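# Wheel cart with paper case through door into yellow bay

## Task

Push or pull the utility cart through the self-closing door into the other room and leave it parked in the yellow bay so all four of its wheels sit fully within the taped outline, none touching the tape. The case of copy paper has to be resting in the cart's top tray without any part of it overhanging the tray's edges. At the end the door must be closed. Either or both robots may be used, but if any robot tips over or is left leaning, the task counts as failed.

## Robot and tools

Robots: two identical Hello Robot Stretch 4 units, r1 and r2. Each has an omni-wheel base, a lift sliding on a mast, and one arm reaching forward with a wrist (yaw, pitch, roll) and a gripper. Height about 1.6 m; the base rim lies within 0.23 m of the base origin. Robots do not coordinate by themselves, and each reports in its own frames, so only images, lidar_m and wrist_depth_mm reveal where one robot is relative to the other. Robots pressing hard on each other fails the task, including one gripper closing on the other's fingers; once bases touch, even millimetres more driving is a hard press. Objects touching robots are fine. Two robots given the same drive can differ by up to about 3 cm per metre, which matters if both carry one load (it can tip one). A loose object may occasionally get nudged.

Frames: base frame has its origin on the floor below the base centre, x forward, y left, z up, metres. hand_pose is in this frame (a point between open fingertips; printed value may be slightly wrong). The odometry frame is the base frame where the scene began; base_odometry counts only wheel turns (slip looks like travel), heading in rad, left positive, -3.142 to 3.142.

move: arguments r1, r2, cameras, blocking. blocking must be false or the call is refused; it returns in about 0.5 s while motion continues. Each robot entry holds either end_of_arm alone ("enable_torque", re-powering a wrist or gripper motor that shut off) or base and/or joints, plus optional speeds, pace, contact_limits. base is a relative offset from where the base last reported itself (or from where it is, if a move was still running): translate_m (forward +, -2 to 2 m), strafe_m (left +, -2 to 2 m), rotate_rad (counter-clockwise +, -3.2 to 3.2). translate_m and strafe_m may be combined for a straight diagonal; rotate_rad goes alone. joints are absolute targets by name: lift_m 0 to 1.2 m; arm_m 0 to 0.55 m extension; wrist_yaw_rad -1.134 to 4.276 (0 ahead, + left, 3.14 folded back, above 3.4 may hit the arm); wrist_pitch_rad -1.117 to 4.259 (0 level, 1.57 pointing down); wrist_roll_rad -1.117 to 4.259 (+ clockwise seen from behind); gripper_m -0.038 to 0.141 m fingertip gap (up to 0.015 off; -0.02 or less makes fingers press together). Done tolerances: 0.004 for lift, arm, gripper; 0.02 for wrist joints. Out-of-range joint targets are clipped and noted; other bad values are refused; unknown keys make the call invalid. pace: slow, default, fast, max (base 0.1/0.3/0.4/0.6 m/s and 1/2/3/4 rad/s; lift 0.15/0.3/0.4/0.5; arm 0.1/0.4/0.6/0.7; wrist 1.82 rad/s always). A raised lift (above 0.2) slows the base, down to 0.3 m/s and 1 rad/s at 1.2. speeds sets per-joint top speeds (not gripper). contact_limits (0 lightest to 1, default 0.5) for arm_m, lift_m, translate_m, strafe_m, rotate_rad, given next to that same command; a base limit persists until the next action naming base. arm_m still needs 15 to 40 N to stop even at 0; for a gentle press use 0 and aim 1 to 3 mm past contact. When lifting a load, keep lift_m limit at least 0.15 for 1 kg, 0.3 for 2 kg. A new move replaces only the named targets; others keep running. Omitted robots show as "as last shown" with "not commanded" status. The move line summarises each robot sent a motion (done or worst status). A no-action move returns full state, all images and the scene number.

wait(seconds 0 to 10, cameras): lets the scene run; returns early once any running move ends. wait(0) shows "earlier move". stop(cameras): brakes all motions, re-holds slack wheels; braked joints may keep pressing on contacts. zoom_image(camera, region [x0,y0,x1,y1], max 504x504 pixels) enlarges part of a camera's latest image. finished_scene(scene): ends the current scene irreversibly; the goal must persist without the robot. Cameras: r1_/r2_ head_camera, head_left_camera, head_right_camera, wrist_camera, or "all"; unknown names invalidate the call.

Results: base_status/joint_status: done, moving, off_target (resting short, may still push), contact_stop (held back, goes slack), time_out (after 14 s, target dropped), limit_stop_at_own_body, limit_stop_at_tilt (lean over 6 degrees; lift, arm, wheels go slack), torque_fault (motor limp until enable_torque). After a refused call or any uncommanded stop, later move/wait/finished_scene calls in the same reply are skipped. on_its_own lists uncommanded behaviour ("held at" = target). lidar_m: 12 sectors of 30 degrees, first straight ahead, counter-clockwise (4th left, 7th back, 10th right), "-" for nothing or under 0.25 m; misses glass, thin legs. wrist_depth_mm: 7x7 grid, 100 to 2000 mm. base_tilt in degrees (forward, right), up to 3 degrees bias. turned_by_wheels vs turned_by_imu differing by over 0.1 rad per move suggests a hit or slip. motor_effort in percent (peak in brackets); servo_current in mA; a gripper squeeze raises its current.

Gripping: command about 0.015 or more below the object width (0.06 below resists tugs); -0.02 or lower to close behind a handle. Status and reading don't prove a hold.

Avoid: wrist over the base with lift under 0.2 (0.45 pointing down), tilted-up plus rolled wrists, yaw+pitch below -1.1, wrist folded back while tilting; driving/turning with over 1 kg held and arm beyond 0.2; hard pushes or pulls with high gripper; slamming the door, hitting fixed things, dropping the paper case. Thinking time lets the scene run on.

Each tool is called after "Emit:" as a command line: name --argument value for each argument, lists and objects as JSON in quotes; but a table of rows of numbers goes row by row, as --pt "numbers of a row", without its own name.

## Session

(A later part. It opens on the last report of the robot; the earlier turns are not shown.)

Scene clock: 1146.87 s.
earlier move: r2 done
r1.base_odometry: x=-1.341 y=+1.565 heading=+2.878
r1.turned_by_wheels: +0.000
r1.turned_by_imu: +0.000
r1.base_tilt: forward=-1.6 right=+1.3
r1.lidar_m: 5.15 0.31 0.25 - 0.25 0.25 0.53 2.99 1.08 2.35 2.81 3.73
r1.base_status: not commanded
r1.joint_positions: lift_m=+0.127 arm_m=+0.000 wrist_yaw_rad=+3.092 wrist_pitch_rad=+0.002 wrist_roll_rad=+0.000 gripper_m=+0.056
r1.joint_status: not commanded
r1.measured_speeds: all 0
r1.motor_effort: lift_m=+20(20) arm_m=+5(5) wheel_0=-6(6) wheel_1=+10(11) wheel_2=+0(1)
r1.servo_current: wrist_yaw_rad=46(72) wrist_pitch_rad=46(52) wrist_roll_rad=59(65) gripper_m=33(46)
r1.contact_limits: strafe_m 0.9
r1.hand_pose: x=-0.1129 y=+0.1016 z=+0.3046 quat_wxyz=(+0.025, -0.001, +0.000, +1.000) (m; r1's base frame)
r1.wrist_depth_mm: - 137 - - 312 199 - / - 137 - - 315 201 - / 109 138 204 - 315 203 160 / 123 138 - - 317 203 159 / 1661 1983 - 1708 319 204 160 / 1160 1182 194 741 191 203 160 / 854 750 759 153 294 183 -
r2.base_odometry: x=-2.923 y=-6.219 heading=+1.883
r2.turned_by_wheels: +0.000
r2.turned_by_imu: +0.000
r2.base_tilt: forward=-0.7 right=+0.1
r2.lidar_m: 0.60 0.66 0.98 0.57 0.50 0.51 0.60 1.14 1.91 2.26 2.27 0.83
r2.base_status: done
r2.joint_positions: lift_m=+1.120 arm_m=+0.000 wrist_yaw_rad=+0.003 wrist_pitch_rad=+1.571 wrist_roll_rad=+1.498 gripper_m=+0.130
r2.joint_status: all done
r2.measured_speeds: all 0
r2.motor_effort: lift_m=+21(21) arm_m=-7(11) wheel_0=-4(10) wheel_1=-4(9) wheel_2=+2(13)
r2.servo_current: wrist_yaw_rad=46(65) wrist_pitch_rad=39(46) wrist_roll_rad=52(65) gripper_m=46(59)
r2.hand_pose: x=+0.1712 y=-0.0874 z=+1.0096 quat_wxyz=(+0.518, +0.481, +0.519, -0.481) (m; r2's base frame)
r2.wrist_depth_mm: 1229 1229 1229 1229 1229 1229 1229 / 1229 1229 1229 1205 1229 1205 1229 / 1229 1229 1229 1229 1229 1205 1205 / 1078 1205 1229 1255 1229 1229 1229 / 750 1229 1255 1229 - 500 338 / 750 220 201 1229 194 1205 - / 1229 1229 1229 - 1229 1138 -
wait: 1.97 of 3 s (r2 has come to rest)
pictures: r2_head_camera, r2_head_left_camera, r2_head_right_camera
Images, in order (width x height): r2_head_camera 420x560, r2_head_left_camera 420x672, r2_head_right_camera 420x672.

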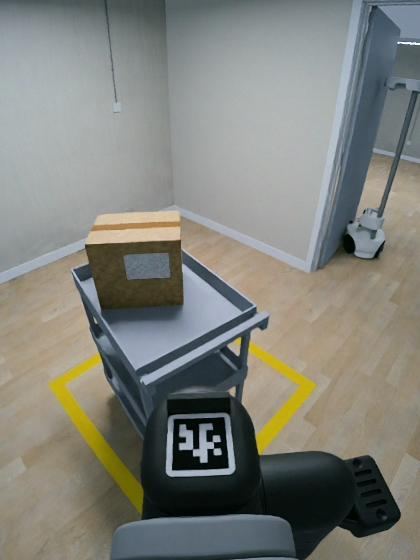

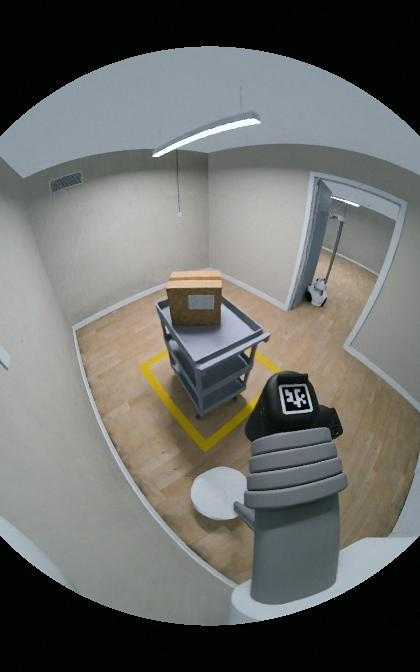

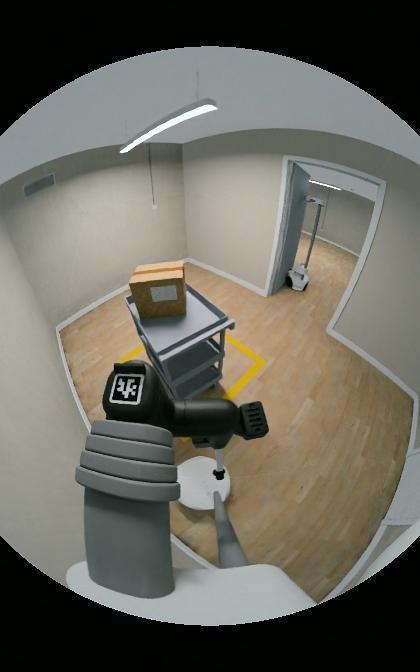

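Emit:
move --blocking false --r1 '{"base":{"translate_m":1.1,"strafe_m":-0.7},"pace":"slow"}'

Emit:
wait --seconds 10

Emit:
wait --seconds 5 --cameras '["r2_head_camera","r2_head_left_camera","r1_head_left_camera"]'

Scene clock: 1161.63 s.
move: r1 moving
r1.base_odometry: x=-1.351 y=+1.575 heading=+2.878
r1.turned_by_wheels: +0.000
r1.turned_by_imu: +0.000
r1.base_tilt: forward=-1.6 right=+1.3
r1.lidar_m: 5.10 0.34 0.25 - 0.25 0.25 0.55 2.99 1.08 2.41 2.80 3.76
r1.base_status: translate_m moving; strafe_m moving
r1.joint_positions: lift_m=+0.127 arm_m=+0.000 wrist_yaw_rad=+3.092 wrist_pitch_rad=+0.002 wrist_roll_rad=+0.000 gripper_m=+0.056
r1.joint_status: not commanded
r1.measured_speeds: translate_m=+0.047 strafe_m=-0.029 rotate_rad=+0.002 lift_m=+0.000 arm_m=+0.000 wrist_yaw_rad=+0.000 wrist_pitch_rad=+0.000 wrist_roll_rad=+0.000
r1.motor_effort: lift_m=+20(20) arm_m=+5(5) wheel_0=+4(7) wheel_1=+3(10) wheel_2=-6(6)
r1.servo_current: wrist_yaw_rad=33(59) wrist_pitch_rad=46(46) wrist_roll_rad=52(59) gripper_m=46(46)
r1.hand_pose: x=-0.1129 y=+0.1016 z=+0.3046 quat_wxyz=(+0.025, -0.001, +0.000, +1.000) (m; r1's base frame)
r1.wrist_depth_mm: - 137 - - 315 201 - / - 137 - - 319 202 - / 109 138 204 - 322 203 159 / 123 138 283 - 322 204 160 / 1708 1983 - 1661 322 204 160 / 1182 1182 193 1008 191 204 160 / 854 750 750 153 298 183 -
r2: as last shown
r2.lidar_m: 0.58 0.64 0.98 0.57 0.49 0.50 0.60 1.12 1.91 2.23 2.30 0.87
r2.motor_effort: lift_m=+21(21) arm_m=-7(7) wheel_0=-4(4) wheel_1=-4(5) wheel_2=+2(2)
r2.servo_current: wrist_yaw_rad=46(52) wrist_pitch_rad=39(46) wrist_roll_rad=52(52) gripper_m=52(59)
r2.wrist_depth_mm: 1229 1229 1205 1205 1205 1229 1229 / 1205 1205 1229 1229 1229 1229 1229 / 1229 1205 1205 1205 1205 1229 1229 / 1078 1182 1229 1205 1229 1205 1205 / 723 1229 1229 1229 - 496 338 / 750 219 202 1229 193 1182 - / 1255 1229 1255 - 1255 1160 -
pictures: none

Scene clock: 1171.63 s.
earlier move: r1 moving
r1.base_odometry: x=-2.019 y=+2.307 heading=+2.878
r1.turned_by_wheels: +0.000
r1.turned_by_imu: -0.003
r1.base_tilt: forward=-1.6 right=+1.3
r1.lidar_m: 4.31 3.77 2.67 2.56 2.15 1.50 1.32 1.51 2.06 2.13 2.21 2.99
r1.base_status: translate_m moving; strafe_m moving
r1.joint_positions: lift_m=+0.127 arm_m=+0.000 wrist_yaw_rad=+3.092 wrist_pitch_rad=+0.002 wrist_roll_rad=+0.000 gripper_m=+0.056
r1.joint_status: not commanded
r1.measured_speeds: translate_m=+0.083 strafe_m=-0.053 rotate_rad=+0.000 lift_m=+0.000 arm_m=+0.000 wrist_yaw_rad=+0.000 wrist_pitch_rad=+0.000 wrist_roll_rad=+0.000
r1.motor_effort: lift_m=+20(20) arm_m=+5(5) wheel_0=+5(8) wheel_1=-4(10) wheel_2=-3(7)
r1.servo_current: wrist_yaw_rad=52(72) wrist_pitch_rad=39(52) wrist_roll_rad=52(72) gripper_m=39(52)
r1.hand_pose: x=-0.1129 y=+0.1016 z=+0.3046 quat_wxyz=(+0.025, -0.001, +0.000, +1.000) (m; r1's base frame)
r1.wrist_depth_mm: - 137 - - - - - / - 137 - - - - - / 110 138 205 - - - - / 123 138 235 - - - - / - - - - 1661 1576 - / 1182 1205 193 1205 188 1182 1118 / 854 750 741 798 788 778 820
r2.base_odometry: x=-2.923 y=-6.219 heading=+1.883
r2.turned_by_wheels: +0.000
r2.turned_by_imu: +0.001
r2.base_tilt: forward=-0.7 right=+0.1
r2.lidar_m: 0.59 0.69 0.97 0.57 0.49 0.50 0.61 1.12 1.91 2.28 2.27 0.86
r2.base_status: not commanded
r2.joint_positions: lift_m=+1.120 arm_m=+0.000 wrist_yaw_rad=+0.003 wrist_pitch_rad=+1.571 wrist_roll_rad=+1.498 gripper_m=+0.130
r2.joint_status: not commanded
r2.measured_speeds: all 0
r2.motor_effort: lift_m=+21(21) arm_m=-7(7) wheel_0=-4(5) wheel_1=-5(5) wheel_2=+2(3)
r2.servo_current: wrist_yaw_rad=39(59) wrist_pitch_rad=39(46) wrist_roll_rad=46(65) gripper_m=59(59)
r2.hand_pose: x=+0.1712 y=-0.0874 z=+1.0096 quat_wxyz=(+0.518, +0.481, +0.519, -0.481) (m; r2's base frame)
r2.wrist_depth_mm: 1205 1255 1205 1205 1205 1229 1205 / 1229 1255 1229 1229 1229 1255 1229 / 1229 1229 1205 1229 1229 1255 1205 / 1098 1205 1229 1229 1229 1229 1229 / 732 1229 1229 1255 - 496 338 / 741 220 202 1255 193 1205 - / 1229 1229 1229 - 1229 1160 -
wait: 10.00 s; no rest
pictures: none

Scene clock: 1175.33 s.
earlier move: r1 done
r1.base_odometry: x=-2.220 y=+2.528 heading=+2.878
r1.turned_by_wheels: +0.000
r1.turned_by_imu: -0.001
r1.base_tilt: forward=-1.6 right=+1.2
r1.lidar_m: 4.09 4.05 2.87 2.76 2.49 1.78 1.69 1.75 2.09 1.97 2.04 2.76
r1.base_status: done
r1.joint_positions: lift_m=+0.127 arm_m=+0.000 wrist_yaw_rad=+3.092 wrist_pitch_rad=+0.002 wrist_roll_rad=+0.000 gripper_m=+0.056
r1.joint_status: not commanded
r1.measured_speeds: all 0
r1.motor_effort: lift_m=+20(20) arm_m=+5(5) wheel_0=+2(8) wheel_1=-3(10) wheel_2=-1(7)
r1.servo_current: wrist_yaw_rad=65(72) wrist_pitch_rad=46(52) wrist_roll_rad=52(72) gripper_m=39(52)
r1.hand_pose: x=-0.1129 y=+0.1016 z=+0.3046 quat_wxyz=(+0.025, -0.001, +0.000, +1.000) (m; r1's base frame)
r1.wrist_depth_mm: - 137 - - - - - / - 137 - - - - - / 110 137 204 - - - - / 124 138 236 - - - - / 1661 1661 - - 1863 1808 1808 / 1205 1182 193 1160 187 1160 1118 / 854 759 750 788 788 778 820
r2.base_odometry: x=-2.923 y=-6.219 heading=+1.883
r2.turned_by_wheels: +0.000
r2.turned_by_imu: +0.001
r2.base_tilt: forward=-0.7 right=+0.0
r2.lidar_m: 0.58 0.67 0.97 0.57 0.50 0.48 0.60 1.12 1.92 2.27 2.30 0.88
r2.base_status: not commanded
r2.joint_positions: lift_m=+1.120 arm_m=+0.000 wrist_yaw_rad=+0.003 wrist_pitch_rad=+1.571 wrist_roll_rad=+1.498 gripper_m=+0.130
r2.joint_status: not commanded
r2.measured_speeds: all 0
r2.motor_effort: lift_m=+21(21) arm_m=-6(7) wheel_0=-4(5) wheel_1=-5(5) wheel_2=+2(3)
r2.servo_current: wrist_yaw_rad=52(59) wrist_pitch_rad=39(46) wrist_roll_rad=52(65) gripper_m=52(59)
r2.hand_pose: x=+0.1712 y=-0.0874 z=+1.0096 quat_wxyz=(+0.518, +0.481, +0.519, -0.481) (m; r2's base frame)
r2.wrist_depth_mm: 1229 1229 1229 1229 1229 1229 1205 / 1205 1205 1205 1205 1229 1229 1229 / 1205 1229 1229 1229 1205 1229 1229 / 1078 1205 1229 1255 1229 1205 1205 / 732 1229 1229 1255 - 496 340 / 750 220 200 1229 193 1182 - / 1205 1229 1229 - 1229 1138 -
wait: 3.70 of 5 s (r1 has come to rest)
pictures: r1_head_left_camera, r2_head_camera, r2_head_left_camera
Images, in order (width x height): r1_head_left_camera 420x672, r2_head_camera 420x560, r2_head_left_camera 420x672.

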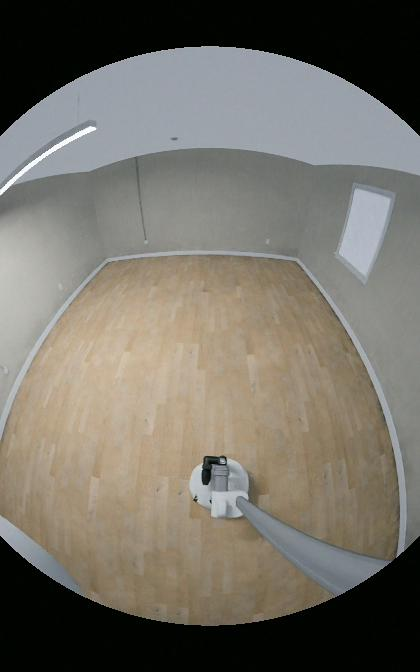

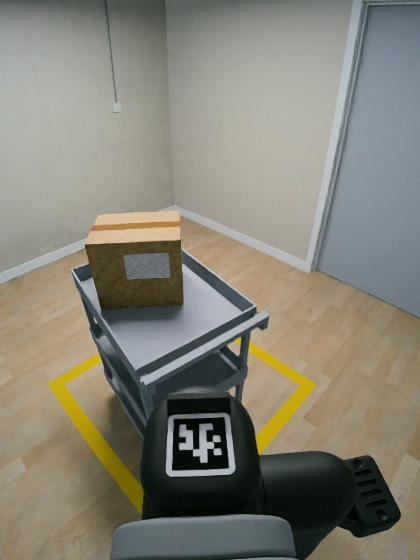

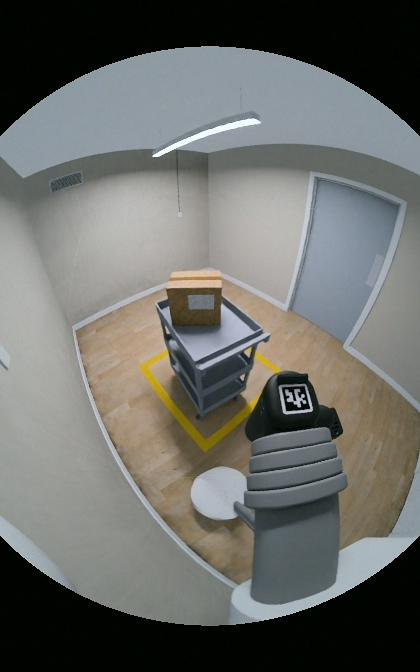

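Emit:
move --blocking false --r2 '{"base":{"strafe_m":-0.8},"pace":"default"}'

Emit:
wait --seconds 4

Emit:
move --blocking false --r2 '{"base":{"rotate_rad":0.7}}'

Emit:
wait --seconds 2 --cameras '["r2_head_camera","r2_head_left_camera"]'

Emit:
zoom_image --camera "r2_head_camera" --region '[0, 120, 420, 560]'

Emit:
zoom_image --camera "r2_head_left_camera" --region '[80, 230, 330, 480]'

Scene clock: 1183.77 s.
move: r2 moving
r1: as last shown
r1.turned_by_imu: +0.000
r1.lidar_m: 4.06 4.01 2.87 2.74 2.52 1.79 1.70 1.77 2.08 1.97 2.04 2.72
r1.motor_effort: lift_m=+20(20) arm_m=+5(5) wheel_0=+2(3) wheel_1=-3(3) wheel_2=-1(1)
r1.servo_current: wrist_yaw_rad=39(59) wrist_pitch_rad=46(46) wrist_roll_rad=46(65) gripper_m=39(46)
r1.wrist_depth_mm: - 137 - - - - - / - 137 - - - - - / 110 137 204 - - - - / 123 138 236 - - - - / 1661 1708 - - 1863 1808 1756 / 1205 1205 193 1205 187 1160 1118 / 854 750 759 798 788 778 820
r2.base_odometry: x=-2.888 y=-6.208 heading=+1.883
r2.turned_by_wheels: +0.000
r2.turned_by_imu: +0.000
r2.base_tilt: forward=-0.7 right=+0.0
r2.lidar_m: 0.60 0.62 1.04 0.62 0.53 0.52 0.65 1.16 1.89 2.21 2.28 2.36
r2.base_status: strafe_m moving
r2.joint_positions: lift_m=+1.120 arm_m=+0.000 wrist_yaw_rad=+0.003 wrist_pitch_rad=+1.571 wrist_roll_rad=+1.498 gripper_m=+0.130
r2.joint_status: not commanded
r2.measured_speeds: translate_m=+0.000 strafe_m=-0.141 rotate_rad=+0.000 lift_m=+0.000 arm_m=+0.000 wrist_yaw_rad=+0.000 wrist_pitch_rad=+0.000 wrist_roll_rad=+0.000
r2.motor_effort: lift_m=+21(21) arm_m=-7(7) wheel_0=+10(11) wheel_1=-11(12) wheel_2=-1(2)
r2.servo_current: wrist_yaw_rad=52(52) wrist_pitch_rad=39(46) wrist_roll_rad=46(52) gripper_m=59(59)
r2.hand_pose: x=+0.1712 y=-0.0874 z=+1.0096 quat_wxyz=(+0.518, +0.481, +0.519, -0.481) (m; r2's base frame)
r2.wrist_depth_mm: 1229 1229 1229 1229 1205 1229 1205 / 1205 1229 1229 1229 1229 1229 1205 / 1205 1205 1229 1229 1205 1229 1205 / 1078 1229 1229 1205 1229 1229 1229 / 750 1229 1229 1229 - 496 338 / 741 218 200 1255 194 1229 1160 / 1205 1229 1229 - 1229 1138 -
pictures: none

Scene clock: 1187.27 s.
earlier move: r2 done
r1.base_odometry: x=-2.220 y=+2.528 heading=+2.878
r1.turned_by_wheels: +0.000
r1.turned_by_imu: +0.000
r1.base_tilt: forward=-1.6 right=+1.3
r1.lidar_m: 4.05 4.03 2.88 2.73 2.52 1.79 1.70 1.77 2.08 1.97 2.04 2.72
r1.base_status: not commanded
r1.joint_positions: lift_m=+0.127 arm_m=+0.000 wrist_yaw_rad=+3.092 wrist_pitch_rad=+0.002 wrist_roll_rad=+0.000 gripper_m=+0.056
r1.joint_status: not commanded
r1.measured_speeds: all 0
r1.motor_effort: lift_m=+20(20) arm_m=+5(5) wheel_0=+2(3) wheel_1=-2(3) wheel_2=-1(1)
r1.servo_current: wrist_yaw_rad=52(72) wrist_pitch_rad=39(46) wrist_roll_rad=39(65) gripper_m=39(52)
r1.hand_pose: x=-0.1129 y=+0.1016 z=+0.3046 quat_wxyz=(+0.025, -0.001, +0.000, +1.000) (m; r1's base frame)
r1.wrist_depth_mm: - 137 - - - - - / - 137 - - - - - / 110 137 204 - - - - / 123 138 236 - - - - / 1708 1708 - - 1863 1863 1808 / 1182 1182 193 1182 187 1118 1138 / 842 759 759 798 788 778 798
r2.base_odometry: x=-2.161 y=-5.973 heading=+1.883
r2.turned_by_wheels: +0.000
r2.turned_by_imu: -0.001
r2.base_tilt: forward=-0.7 right=+0.1
r2.lidar_m: 2.12 0.98 1.00 1.26 1.08 1.09 1.31 1.34 1.34 1.65 1.71 1.73
r2.base_status: done
r2.joint_positions: lift_m=+1.120 arm_m=+0.000 wrist_yaw_rad=+0.003 wrist_pitch_rad=+1.571 wrist_roll_rad=+1.498 gripper_m=+0.130
r2.joint_status: not commanded
r2.measured_speeds: all 0
r2.motor_effort: lift_m=+20(21) arm_m=-7(7) wheel_0=+1(14) wheel_1=-4(12) wheel_2=+0(2)
r2.servo_current: wrist_yaw_rad=46(65) wrist_pitch_rad=39(46) wrist_roll_rad=52(59) gripper_m=52(59)
r2.hand_pose: x=+0.1712 y=-0.0874 z=+1.0096 quat_wxyz=(+0.518, +0.481, +0.519, -0.481) (m; r2's base frame)
r2.wrist_depth_mm: 1205 1205 1229 1205 1229 1229 1229 / 1205 1229 1205 1229 1205 1229 1229 / 1229 1229 1229 1205 1205 1229 1229 / 1229 1205 1229 1229 1229 1229 1229 / 1255 1229 1229 1229 - 496 342 / 1205 1255 217 1205 194 1229 1255 / 1229 1229 1255 - 1229 1255 1229
wait: 3.50 of 4 s (r2 has come to rest)
pictures: none

Scene clock: 1187.77 s.
move: r2 moving
r1: as last shown
r1.lidar_m: 4.07 4.00 2.87 2.73 2.52 1.80 1.69 1.78 2.06 1.96 2.03 2.72
r1.motor_effort: lift_m=+20(20) arm_m=+5(5) wheel_0=+2(3) wheel_1=-3(3) wheel_2=-1(1)
r1.servo_current: wrist_yaw_rad=46(59) wrist_pitch_rad=39(46) wrist_roll_rad=52(65) gripper_m=46(46)
r1.wrist_depth_mm: - 137 - - - - - / - 137 - - - - - / 110 137 204 - - - - / 123 138 236 - - - - / 1708 1756 - - 1863 1921 1808 / 1160 1229 195 1205 188 1160 1118 / 842 741 759 798 788 778 820
r2.base_odometry: x=-2.161 y=-5.974 heading=+2.038
r2.turned_by_wheels: +0.156
r2.turned_by_imu: +0.151
r2.base_tilt: forward=-0.7 right=+0.0
r2.lidar_m: 2.30 1.01 1.05 1.17 1.08 1.09 1.45 1.31 1.38 1.80 1.72 1.74
r2.base_status: rotate_rad moving
r2.joint_positions: lift_m=+1.120 arm_m=+0.000 wrist_yaw_rad=+0.003 wrist_pitch_rad=+1.571 wrist_roll_rad=+1.498 gripper_m=+0.130
r2.joint_status: not commanded
r2.measured_speeds: translate_m=+0.002 strafe_m=+0.001 rotate_rad=+0.596 lift_m=+0.000 arm_m=+0.000 wrist_yaw_rad=+0.000 wrist_pitch_rad=+0.000 wrist_roll_rad=+0.000
r2.motor_effort: lift_m=+21(21) arm_m=-6(7) wheel_0=-6(9) wheel_1=-9(9) wheel_2=-10(10)
r2.servo_current: wrist_yaw_rad=46(52) wrist_pitch_rad=46(46) wrist_roll_rad=39(59) gripper_m=52(59)
r2.hand_pose: x=+0.1712 y=-0.0874 z=+1.0096 quat_wxyz=(+0.518, +0.481, +0.519, -0.481) (m; r2's base frame)
r2.wrist_depth_mm: 1255 1205 1205 1255 1229 1229 1182 / 1229 1205 1205 1229 1229 1229 1255 / 1229 1205 1205 1229 1229 1229 1229 / 1255 1229 1255 1205 1205 1205 1229 / 1229 1229 1229 1229 - 500 342 / 1229 1205 217 1229 193 1229 1229 / 1229 1229 1229 - 1229 1229 1229
pictures: none

Scene clock: 1189.07 s.
earlier move: r2 done
r1.base_odometry: x=-2.220 y=+2.528 heading=+2.878
r1.turned_by_wheels: +0.000
r1.turned_by_imu: +0.000
r1.base_tilt: forward=-1.6 right=+1.3
r1.lidar_m: 4.07 4.04 2.87 2.73 2.51 1.79 1.71 1.79 2.08 1.95 2.03 2.71
r1.base_status: not commanded
r1.joint_positions: lift_m=+0.127 arm_m=+0.000 wrist_yaw_rad=+3.092 wrist_pitch_rad=+0.002 wrist_roll_rad=+0.000 gripper_m=+0.056
r1.joint_status: not commanded
r1.measured_speeds: all 0
r1.motor_effort: lift_m=+20(20) arm_m=+5(5) wheel_0=+2(3) wheel_1=-3(3) wheel_2=-1(1)
r1.servo_current: wrist_yaw_rad=39(72) wrist_pitch_rad=46(52) wrist_roll_rad=52(72) gripper_m=39(46)
r1.hand_pose: x=-0.1129 y=+0.1016 z=+0.3046 quat_wxyz=(+0.025, -0.001, +0.000, +1.000) (m; r1's base frame)
r1.wrist_depth_mm: - 137 - - - - - / - 137 - - - - - / 110 138 204 - - - - / 123 138 236 - - - - / 1661 1661 - - 1863 1863 1708 / 1205 1205 194 1205 188 1182 1118 / 842 759 759 798 788 778 809
r2.base_odometry: x=-2.161 y=-5.973 heading=+2.582
r2.turned_by_wheels: +0.543
r2.turned_by_imu: +0.529
r2.base_tilt: forward=-0.7 right=+0.1
r2.lidar_m: 0.98 1.06 1.15 1.09 1.11 1.46 1.32 1.38 1.83 1.70 1.77 2.30
r2.base_status: done
r2.joint_positions: lift_m=+1.120 arm_m=+0.000 wrist_yaw_rad=+0.003 wrist_pitch_rad=+1.571 wrist_roll_rad=+1.498 gripper_m=+0.130
r2.joint_status: not commanded
r2.measured_speeds: all 0
r2.motor_effort: lift_m=+21(21) arm_m=-7(7) wheel_0=-4(10) wheel_1=-4(9) wheel_2=-5(11)
r2.servo_current: wrist_yaw_rad=39(52) wrist_pitch_rad=46(46) wrist_roll_rad=52(59) gripper_m=52(59)
r2.hand_pose: x=+0.1712 y=-0.0874 z=+1.0096 quat_wxyz=(+0.518, +0.481, +0.519, -0.481) (m; r2's base frame)
r2.wrist_depth_mm: 1205 1229 1229 1205 1205 1229 1205 / 1229 1229 1229 1229 1205 1205 1229 / 1205 1205 1229 1229 1229 1229 1229 / 1205 1205 1229 1255 1205 1229 1205 / 1255 1229 1255 1229 - 500 342 / 1229 1229 218 1229 193 1205 1255 / 1229 1229 1255 - 1205 1229 1229
wait: 1.30 of 2 s (r2 has come to rest)
pictures: r2_head_camera, r2_head_left_camera
Images, in order (width x height): r2_head_camera 420x560, r2_head_left_camera 420x672.

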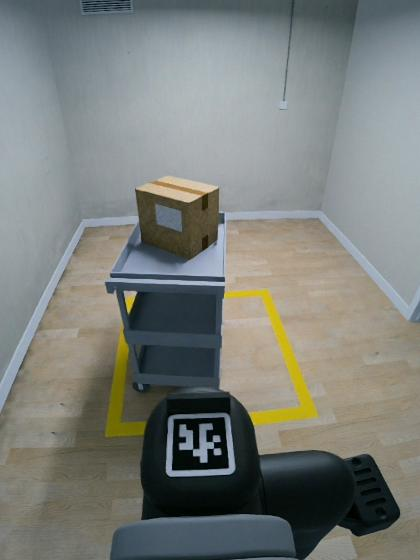

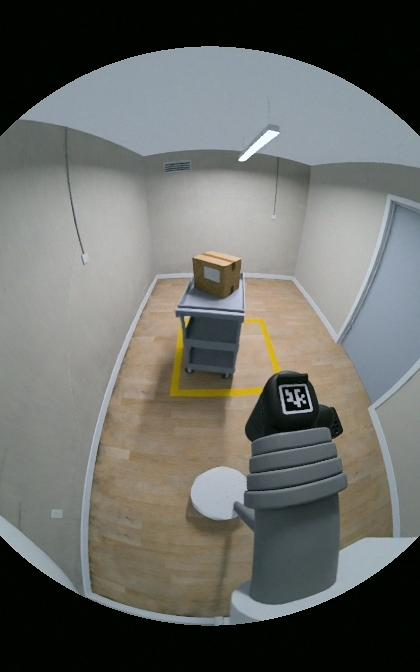

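Scaled by 1.145 from the camera's 420x560 image, which has a finer 1200x1600 frame.

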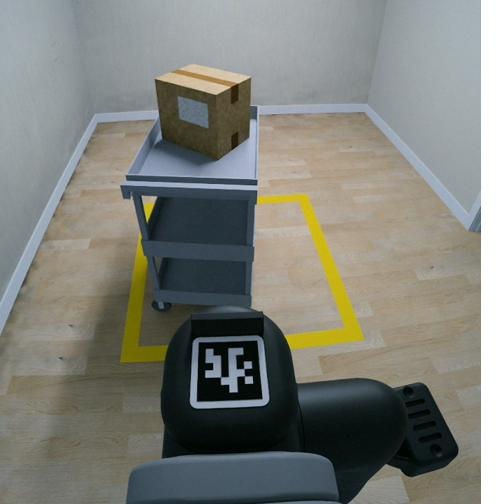

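Scaled by 2.016 from the camera's 420x672 image, which has a finer 600x960 frame.

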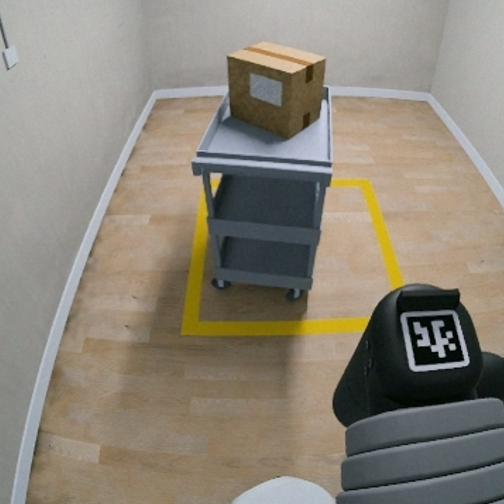

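Emit:
finished_scene --scene 1

The scene is finished: the task was done.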